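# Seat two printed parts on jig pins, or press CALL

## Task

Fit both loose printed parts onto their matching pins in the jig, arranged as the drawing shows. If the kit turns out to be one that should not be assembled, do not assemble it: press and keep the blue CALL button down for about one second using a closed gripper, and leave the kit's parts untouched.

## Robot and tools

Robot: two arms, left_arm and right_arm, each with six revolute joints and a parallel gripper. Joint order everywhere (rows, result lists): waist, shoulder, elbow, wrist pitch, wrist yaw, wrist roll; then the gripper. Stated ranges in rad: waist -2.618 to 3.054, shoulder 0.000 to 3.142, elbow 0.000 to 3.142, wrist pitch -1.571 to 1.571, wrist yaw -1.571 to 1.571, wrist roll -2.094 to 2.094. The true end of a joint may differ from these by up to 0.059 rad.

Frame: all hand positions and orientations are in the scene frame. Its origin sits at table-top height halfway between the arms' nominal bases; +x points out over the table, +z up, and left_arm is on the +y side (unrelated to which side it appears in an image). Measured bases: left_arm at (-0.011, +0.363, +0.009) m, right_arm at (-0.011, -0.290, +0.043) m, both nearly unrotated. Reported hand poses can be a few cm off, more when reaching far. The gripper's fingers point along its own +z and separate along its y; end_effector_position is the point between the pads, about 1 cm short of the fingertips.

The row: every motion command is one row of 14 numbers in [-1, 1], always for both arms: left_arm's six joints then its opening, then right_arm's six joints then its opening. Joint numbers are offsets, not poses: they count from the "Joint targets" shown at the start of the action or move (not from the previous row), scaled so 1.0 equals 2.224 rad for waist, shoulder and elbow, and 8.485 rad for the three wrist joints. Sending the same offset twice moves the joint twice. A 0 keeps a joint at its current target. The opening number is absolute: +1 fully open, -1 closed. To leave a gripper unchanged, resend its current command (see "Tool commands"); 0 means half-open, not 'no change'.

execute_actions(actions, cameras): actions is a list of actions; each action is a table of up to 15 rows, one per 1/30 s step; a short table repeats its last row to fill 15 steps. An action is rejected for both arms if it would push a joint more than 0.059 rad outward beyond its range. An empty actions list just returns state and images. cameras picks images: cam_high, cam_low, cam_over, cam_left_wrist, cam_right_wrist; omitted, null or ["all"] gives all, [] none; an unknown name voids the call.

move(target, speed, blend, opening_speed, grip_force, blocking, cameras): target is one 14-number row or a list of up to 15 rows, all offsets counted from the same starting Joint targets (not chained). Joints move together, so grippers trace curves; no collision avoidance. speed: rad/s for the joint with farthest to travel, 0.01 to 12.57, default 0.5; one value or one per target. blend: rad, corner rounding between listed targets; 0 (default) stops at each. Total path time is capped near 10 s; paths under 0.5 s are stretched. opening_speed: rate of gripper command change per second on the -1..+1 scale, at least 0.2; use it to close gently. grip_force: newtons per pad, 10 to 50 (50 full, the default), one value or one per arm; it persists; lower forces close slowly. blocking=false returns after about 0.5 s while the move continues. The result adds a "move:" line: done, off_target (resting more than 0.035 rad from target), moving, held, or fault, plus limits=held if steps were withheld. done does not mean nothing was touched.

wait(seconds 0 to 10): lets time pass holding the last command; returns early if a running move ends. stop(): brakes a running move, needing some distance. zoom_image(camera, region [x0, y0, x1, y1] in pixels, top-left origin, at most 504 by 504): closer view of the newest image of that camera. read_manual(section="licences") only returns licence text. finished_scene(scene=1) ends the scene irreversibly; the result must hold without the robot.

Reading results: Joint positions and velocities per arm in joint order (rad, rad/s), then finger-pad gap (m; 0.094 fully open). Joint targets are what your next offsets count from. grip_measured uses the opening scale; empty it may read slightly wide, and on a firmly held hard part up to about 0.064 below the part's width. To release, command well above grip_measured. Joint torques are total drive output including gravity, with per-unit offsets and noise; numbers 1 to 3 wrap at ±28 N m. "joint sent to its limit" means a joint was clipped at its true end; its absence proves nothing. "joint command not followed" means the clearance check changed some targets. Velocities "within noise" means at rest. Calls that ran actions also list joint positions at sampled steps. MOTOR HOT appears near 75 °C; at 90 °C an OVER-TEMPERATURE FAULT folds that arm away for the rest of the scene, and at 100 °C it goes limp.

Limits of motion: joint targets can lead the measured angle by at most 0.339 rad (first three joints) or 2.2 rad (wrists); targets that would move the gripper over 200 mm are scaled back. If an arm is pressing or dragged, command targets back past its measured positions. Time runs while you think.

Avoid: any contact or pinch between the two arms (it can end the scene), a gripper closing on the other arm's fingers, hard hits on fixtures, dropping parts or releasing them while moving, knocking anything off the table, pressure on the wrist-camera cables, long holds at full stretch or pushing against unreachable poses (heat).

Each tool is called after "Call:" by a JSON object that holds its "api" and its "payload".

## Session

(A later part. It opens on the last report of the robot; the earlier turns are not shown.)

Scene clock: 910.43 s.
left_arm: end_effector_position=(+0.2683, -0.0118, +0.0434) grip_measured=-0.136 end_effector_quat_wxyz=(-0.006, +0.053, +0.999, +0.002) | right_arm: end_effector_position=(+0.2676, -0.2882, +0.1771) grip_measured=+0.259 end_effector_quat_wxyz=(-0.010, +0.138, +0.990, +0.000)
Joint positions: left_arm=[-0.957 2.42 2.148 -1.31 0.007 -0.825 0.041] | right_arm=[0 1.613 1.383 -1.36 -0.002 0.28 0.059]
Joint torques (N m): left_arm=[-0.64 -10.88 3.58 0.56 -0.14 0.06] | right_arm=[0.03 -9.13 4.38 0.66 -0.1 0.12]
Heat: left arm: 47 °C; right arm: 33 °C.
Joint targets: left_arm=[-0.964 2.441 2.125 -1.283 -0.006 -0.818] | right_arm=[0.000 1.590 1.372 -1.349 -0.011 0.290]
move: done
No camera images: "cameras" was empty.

Call:
{"api": "execute_actions", "payload": {"actions": []}}

Call:
{"api": "zoom_image", "payload": {"camera": "cam_low", "region": [340, 225, 420, 285]}}

Call:
{"api": "zoom_image", "payload": {"camera": "cam_over", "region": [290, 320, 450, 480]}}

Call:
{"api": "zoom_image", "payload": {"camera": "cam_left_wrist", "region": [180, 60, 480, 285]}}

Scene clock: 919.33 s.
left_arm: end_effector_position=(+0.2683, -0.0118, +0.0434) grip_measured=-0.136 end_effector_quat_wxyz=(-0.006, +0.053, +0.999, +0.002) | right_arm: end_effector_position=(+0.2676, -0.2882, +0.1771) grip_measured=+0.259 end_effector_quat_wxyz=(-0.010, +0.138, +0.990, +0.000)
Joint positions: left_arm=[-0.957 2.42 2.148 -1.31 0.007 -0.825 0.041] | right_arm=[0 1.613 1.383 -1.36 -0.002 0.28 0.059]
Joint velocities: within noise
Joint torques (N m): left_arm=[-0.69 -10.91 3.55 0.54 -0.13 0.05] | right_arm=[0.02 -9.17 4.36 0.69 -0.09 0.12]
Heat: left arm: 48 °C; right arm: 33 °C.
Joint targets: left_arm=[-0.964 2.441 2.125 -1.283 -0.006 -0.818] | right_arm=[0.000 1.590 1.372 -1.349 -0.011 0.290]
Tool commands: left_gripper/opening=-0.28 right_gripper/opening=+0.26

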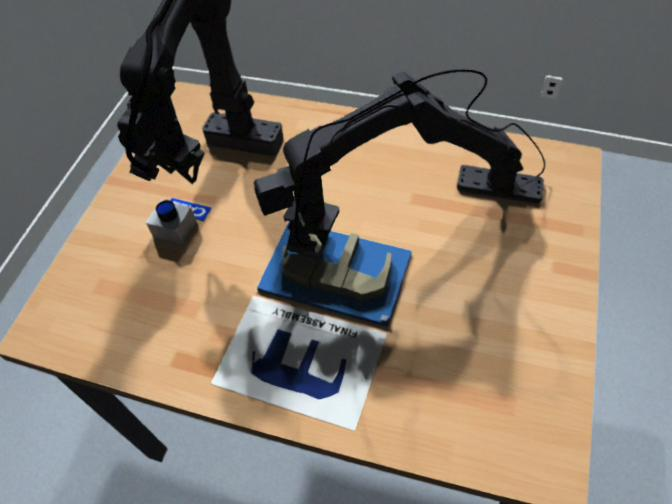

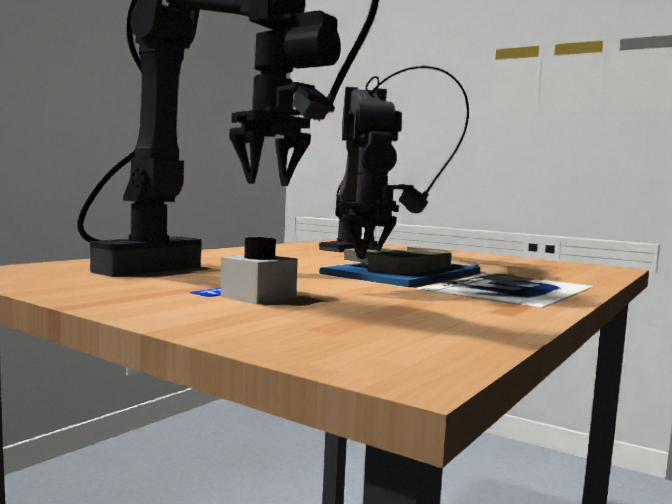

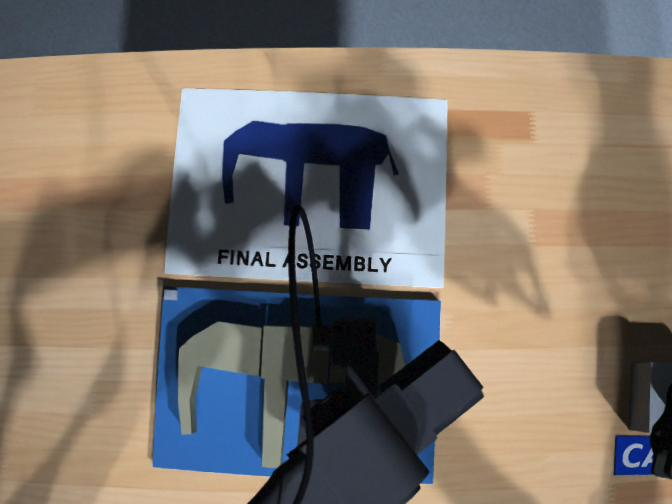

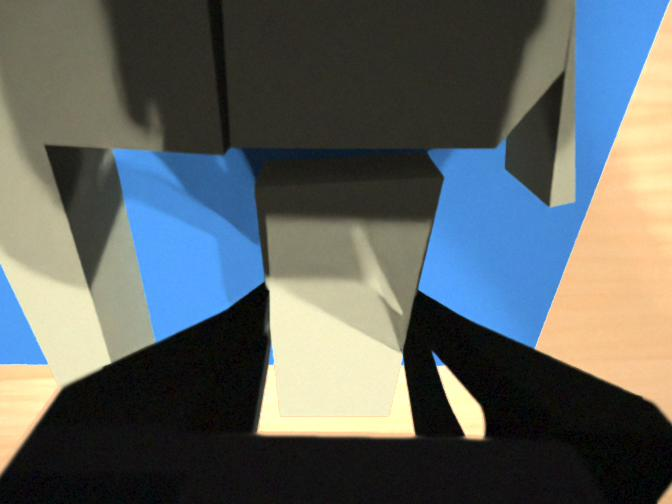

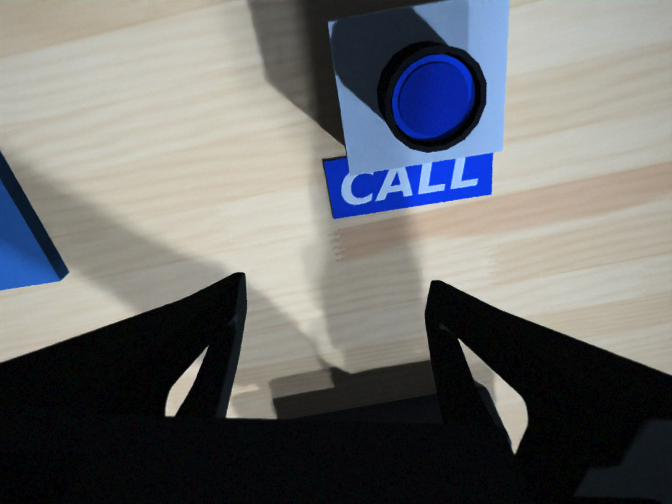

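Scaled by 6.300.

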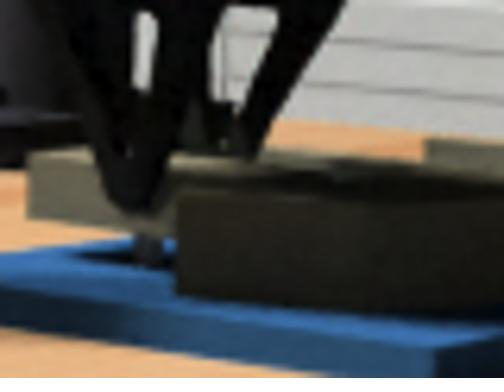

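Scaled by 3.150.

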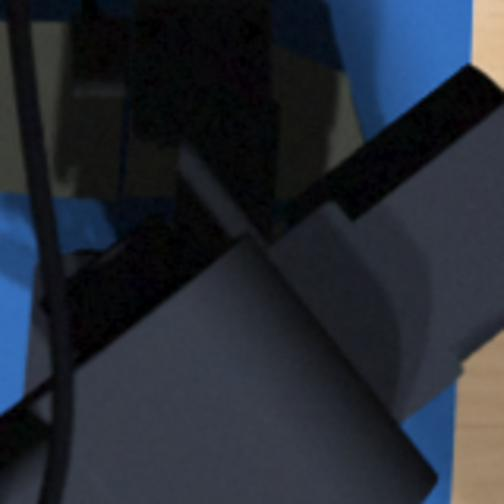

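Scaled by 1.680.

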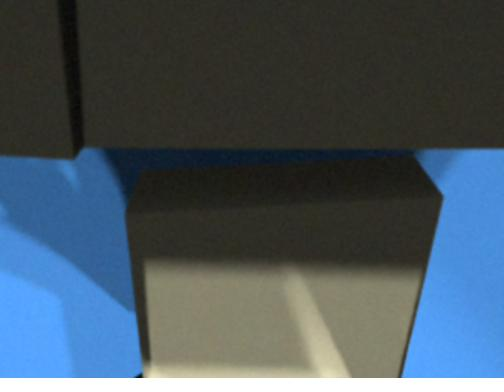

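Call:
{"api": "move", "payload": {"target": [[0,-0.0036,0.045,-0.0118,0,0,-0.28,0,0,0,0,0,0,0.26],[0,0,0.0135,-0.0020,0,0,-0.28,0,0,0,0,0,0,0.26]], "speed": 0.08, "cameras": ["cam_left_wrist"]}}

Scene clock: 939.13 s.
left_arm: end_effector_position=(+0.2706, -0.0149, +0.0475) grip_measured=-0.136 end_effector_quat_wxyz=(-0.002, +0.053, +0.999, -0.004) | right_arm: end_effector_position=(+0.2676, -0.2882, +0.1771) grip_measured=+0.259 end_effector_quat_wxyz=(-0.010, +0.138, +0.990, +0.000)
Joint positions: left_arm=[-0.957 2.42 2.164 -1.311 0.007 -0.825 0.041] | right_arm=[0 1.613 1.383 -1.36 -0.002 0.28 0.059]
Joint torques (N m): left_arm=[-0.68 -10.93 4.74 0.42 -0.13 0.04] | right_arm=[0.01 -9.14 4.36 0.68 -0.09 0.14]
Heat: left arm: 49 °C; right arm: 33 °C.
Joint targets: left_arm=[-0.964 2.441 2.155 -1.300 -0.006 -0.818] | right_arm=[0.000 1.590 1.372 -1.349 -0.011 0.290]
move: done
Images, in order (width x height): cam_left_wrist 672x504.

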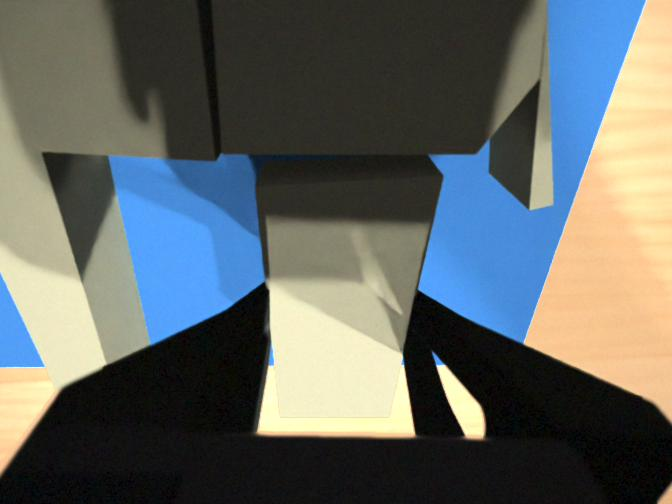

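Call:
{"api": "move", "payload": {"target": [0,0.0009,-0.0157,0.0039,0,0,-0.28,0,0,0,0,0,0,0.26], "speed": 0.03, "cameras": ["cam_left_wrist"]}}

Scene clock: 944.33 s.
left_arm: end_effector_position=(+0.2706, -0.0149, +0.0389) grip_measured=-0.136 end_effector_quat_wxyz=(-0.001, +0.053, +0.999, -0.004) | right_arm: end_effector_position=(+0.2676, -0.2882, +0.1771) grip_measured=+0.259 end_effector_quat_wxyz=(-0.010, +0.138, +0.990, +0.000)
Joint positions: left_arm=[-0.957 2.42 2.13 -1.276 0.007 -0.825 0.041] | right_arm=[0 1.613 1.383 -1.36 -0.002 0.28 0.059]
Joint torques (N m): left_arm=[-0.65 -10.77 4.67 0.39 -0.15 0.06] | right_arm=[0.05 -9.1 4.38 0.69 -0.08 0.13]
Heat: left arm: 49 °C; right arm: 33 °C.
Joint targets: left_arm=[-0.964 2.443 2.120 -1.267 -0.006 -0.818] | right_arm=[0.000 1.590 1.372 -1.349 -0.011 0.290]
move: done
Images, in order (width x height): cam_left_wrist 672x504.

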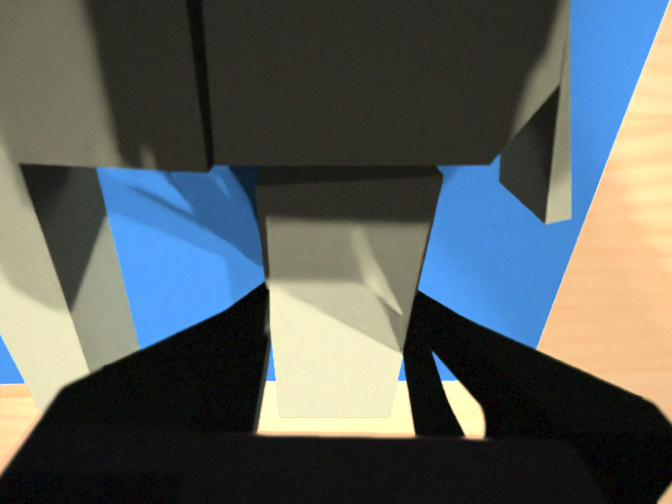

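Call:
{"api": "move", "payload": {"target": [0,0.0004,-0.0153,0.0040,0,0,-0.28,0,0,0,0,0,0,0.26], "speed": 0.03, "cameras": ["cam_left_wrist","cam_low"]}}

Call:
{"api": "zoom_image", "payload": {"camera": "cam_low", "region": [340, 225, 420, 285]}}

Scene clock: 949.93 s.
left_arm: end_effector_position=(+0.2705, -0.0148, +0.0328) grip_measured=-0.136 end_effector_quat_wxyz=(-0.001, +0.053, +0.999, -0.004) | right_arm: end_effector_position=(+0.2676, -0.2882, +0.1771) grip_measured=+0.259 end_effector_quat_wxyz=(-0.010, +0.138, +0.990, +0.000)
Joint positions: left_arm=[-0.957 2.42 2.106 -1.251 0.007 -0.825 0.041] | right_arm=[0 1.613 1.383 -1.36 -0.002 0.28 0.059]
Joint torques (N m): left_arm=[-0.68 -10.73 3.85 0.48 -0.14 0.04] | right_arm=[0.01 -9.13 4.36 0.69 -0.1 0.14]
Heat: left arm: 49 °C; right arm: 33 °C.
Joint targets: left_arm=[-0.964 2.444 2.086 -1.233 -0.006 -0.818] | right_arm=[0.000 1.590 1.372 -1.349 -0.011 0.290]
move: done
Images, in order (width x height): cam_low 672x504, cam_left_wrist 672x504.

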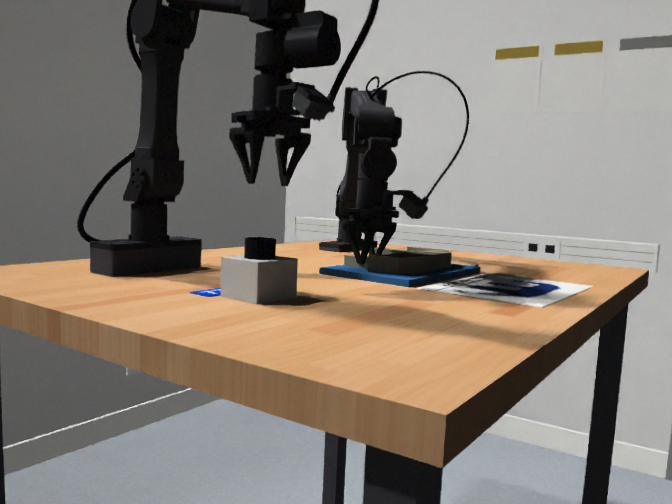

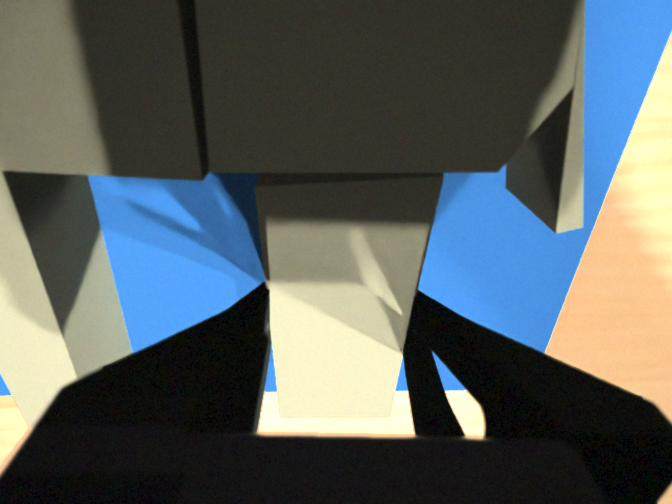

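Scaled by 6.300.

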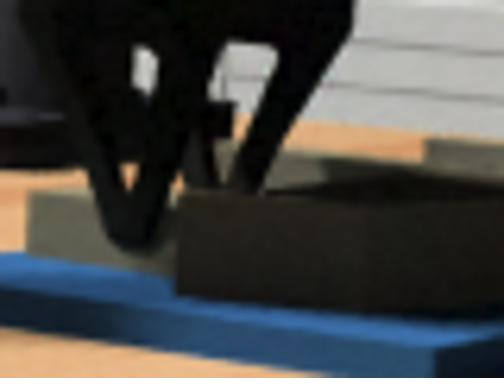

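Call:
{"api": "move", "payload": {"target": [[0,0.0005,-0.0058,0.0015,0,0,-0.28,0,0,0,0,0,0,0.26],[0,0,0.001,-0.0008,0,0,0.15,0,0,0,0,0,0,0.26],[0,0,0.0405,-0.0094,0,0,0.15,0,0,0,0,0,0,0.26],[0,-0.0045,0.1012,-0.0247,0,0,0.15,0,0,0,0,0,0,0.26],[0.321,-0.2563,-0.1079,-0.0354,0,0.0707,0.15,0,0,0,0,0,0,0.26]], "speed": [0.04,0.04,0.08,0.3,0.8], "blend": [0,0,0.01,0.03,0], "opening_speed": 0.4}}

Call:
{"api": "zoom_image", "payload": {"camera": "cam_over", "region": [150, 280, 450, 490]}}

Call:
{"api": "zoom_image", "payload": {"camera": "cam_low", "region": [320, 220, 480, 300]}}

Scene clock: 970.30 s.
left_arm: end_effector_position=(+0.3340, +0.2877, +0.1744) grip_measured=+0.149 end_effector_quat_wxyz=(-0.002, -0.003, +1.000, +0.002) | right_arm: end_effector_position=(+0.2676, -0.2882, +0.1771) grip_measured=+0.259 end_effector_quat_wxyz=(-0.010, +0.138, +0.990, +0.000)
Joint positions: left_arm=[-0.246 1.906 1.857 -1.527 -0.003 -0.226 0.054] | right_arm=[0 1.613 1.383 -1.36 -0.002 0.28 0.059]
Joint torques (N m): left_arm=[-0.38 -10.92 4.52 0.23 -0.02 0.04] | right_arm=[0.02 -9.14 4.37 0.69 -0.08 0.13]
Heat: left arm: 49 °C; right arm: 33 °C.
Joint targets: left_arm=[-0.250 1.874 1.847 -1.534 -0.006 -0.219] | right_arm=[0.000 1.590 1.372 -1.349 -0.011 0.290]
move: done

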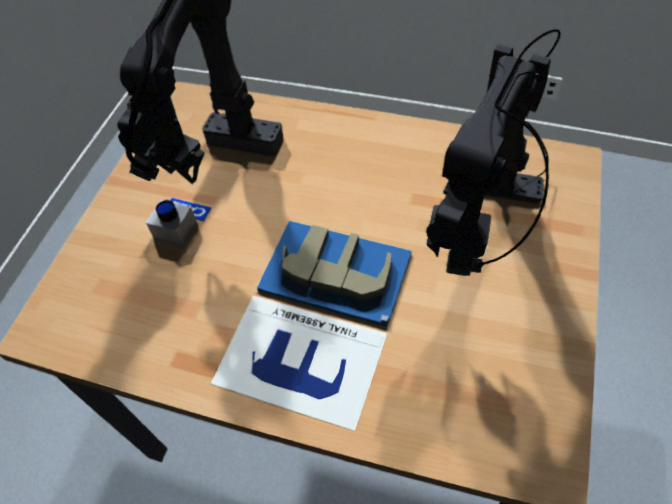

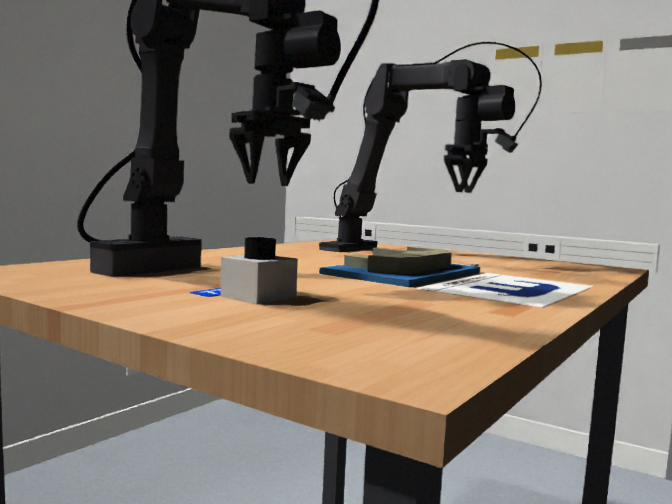

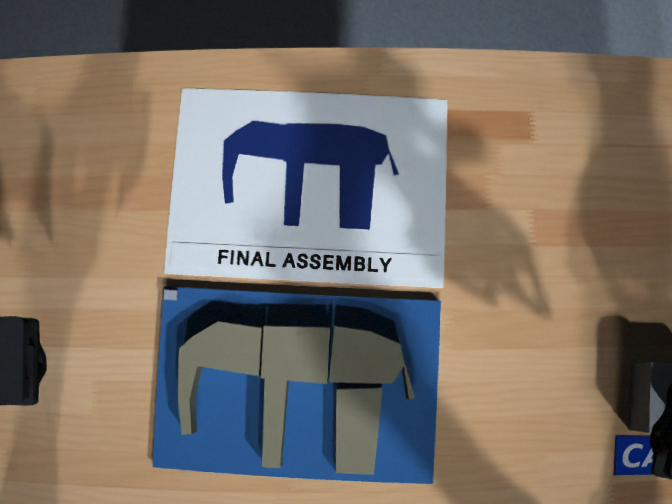

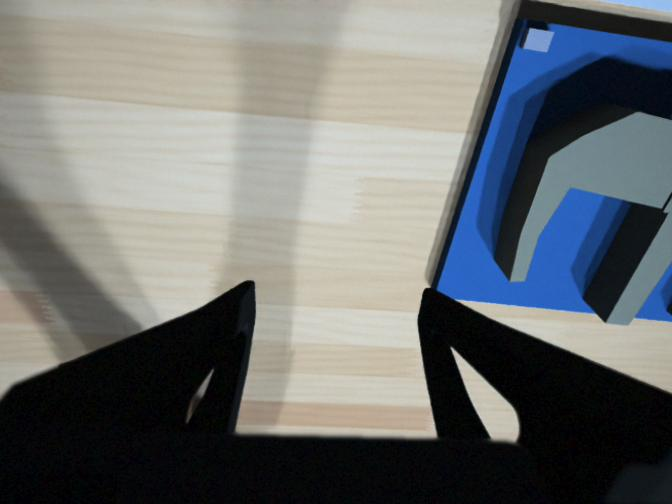

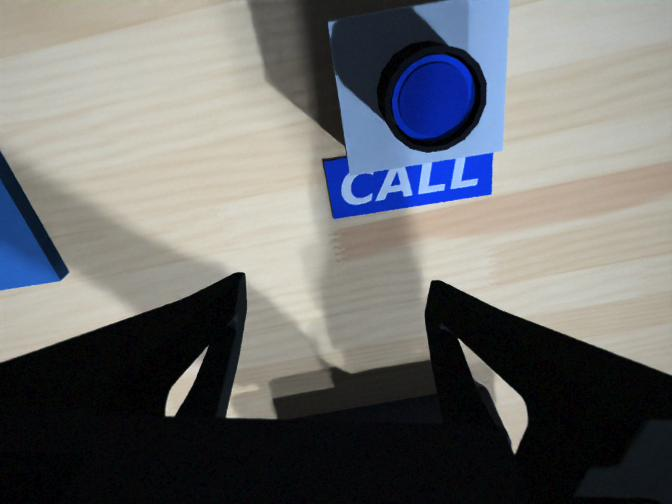

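Scaled by 1.680.

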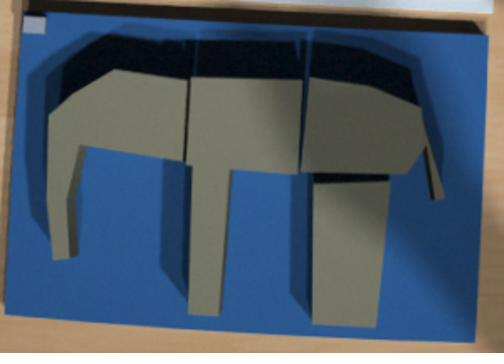

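Scaled by 3.150.

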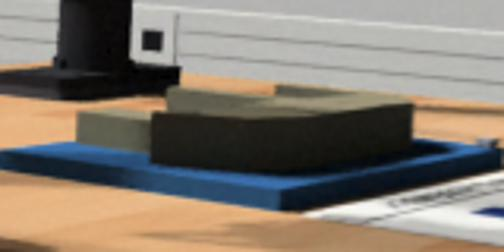

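Call:
{"api": "finished_scene", "payload": {}}

The scene is finished: the task was done.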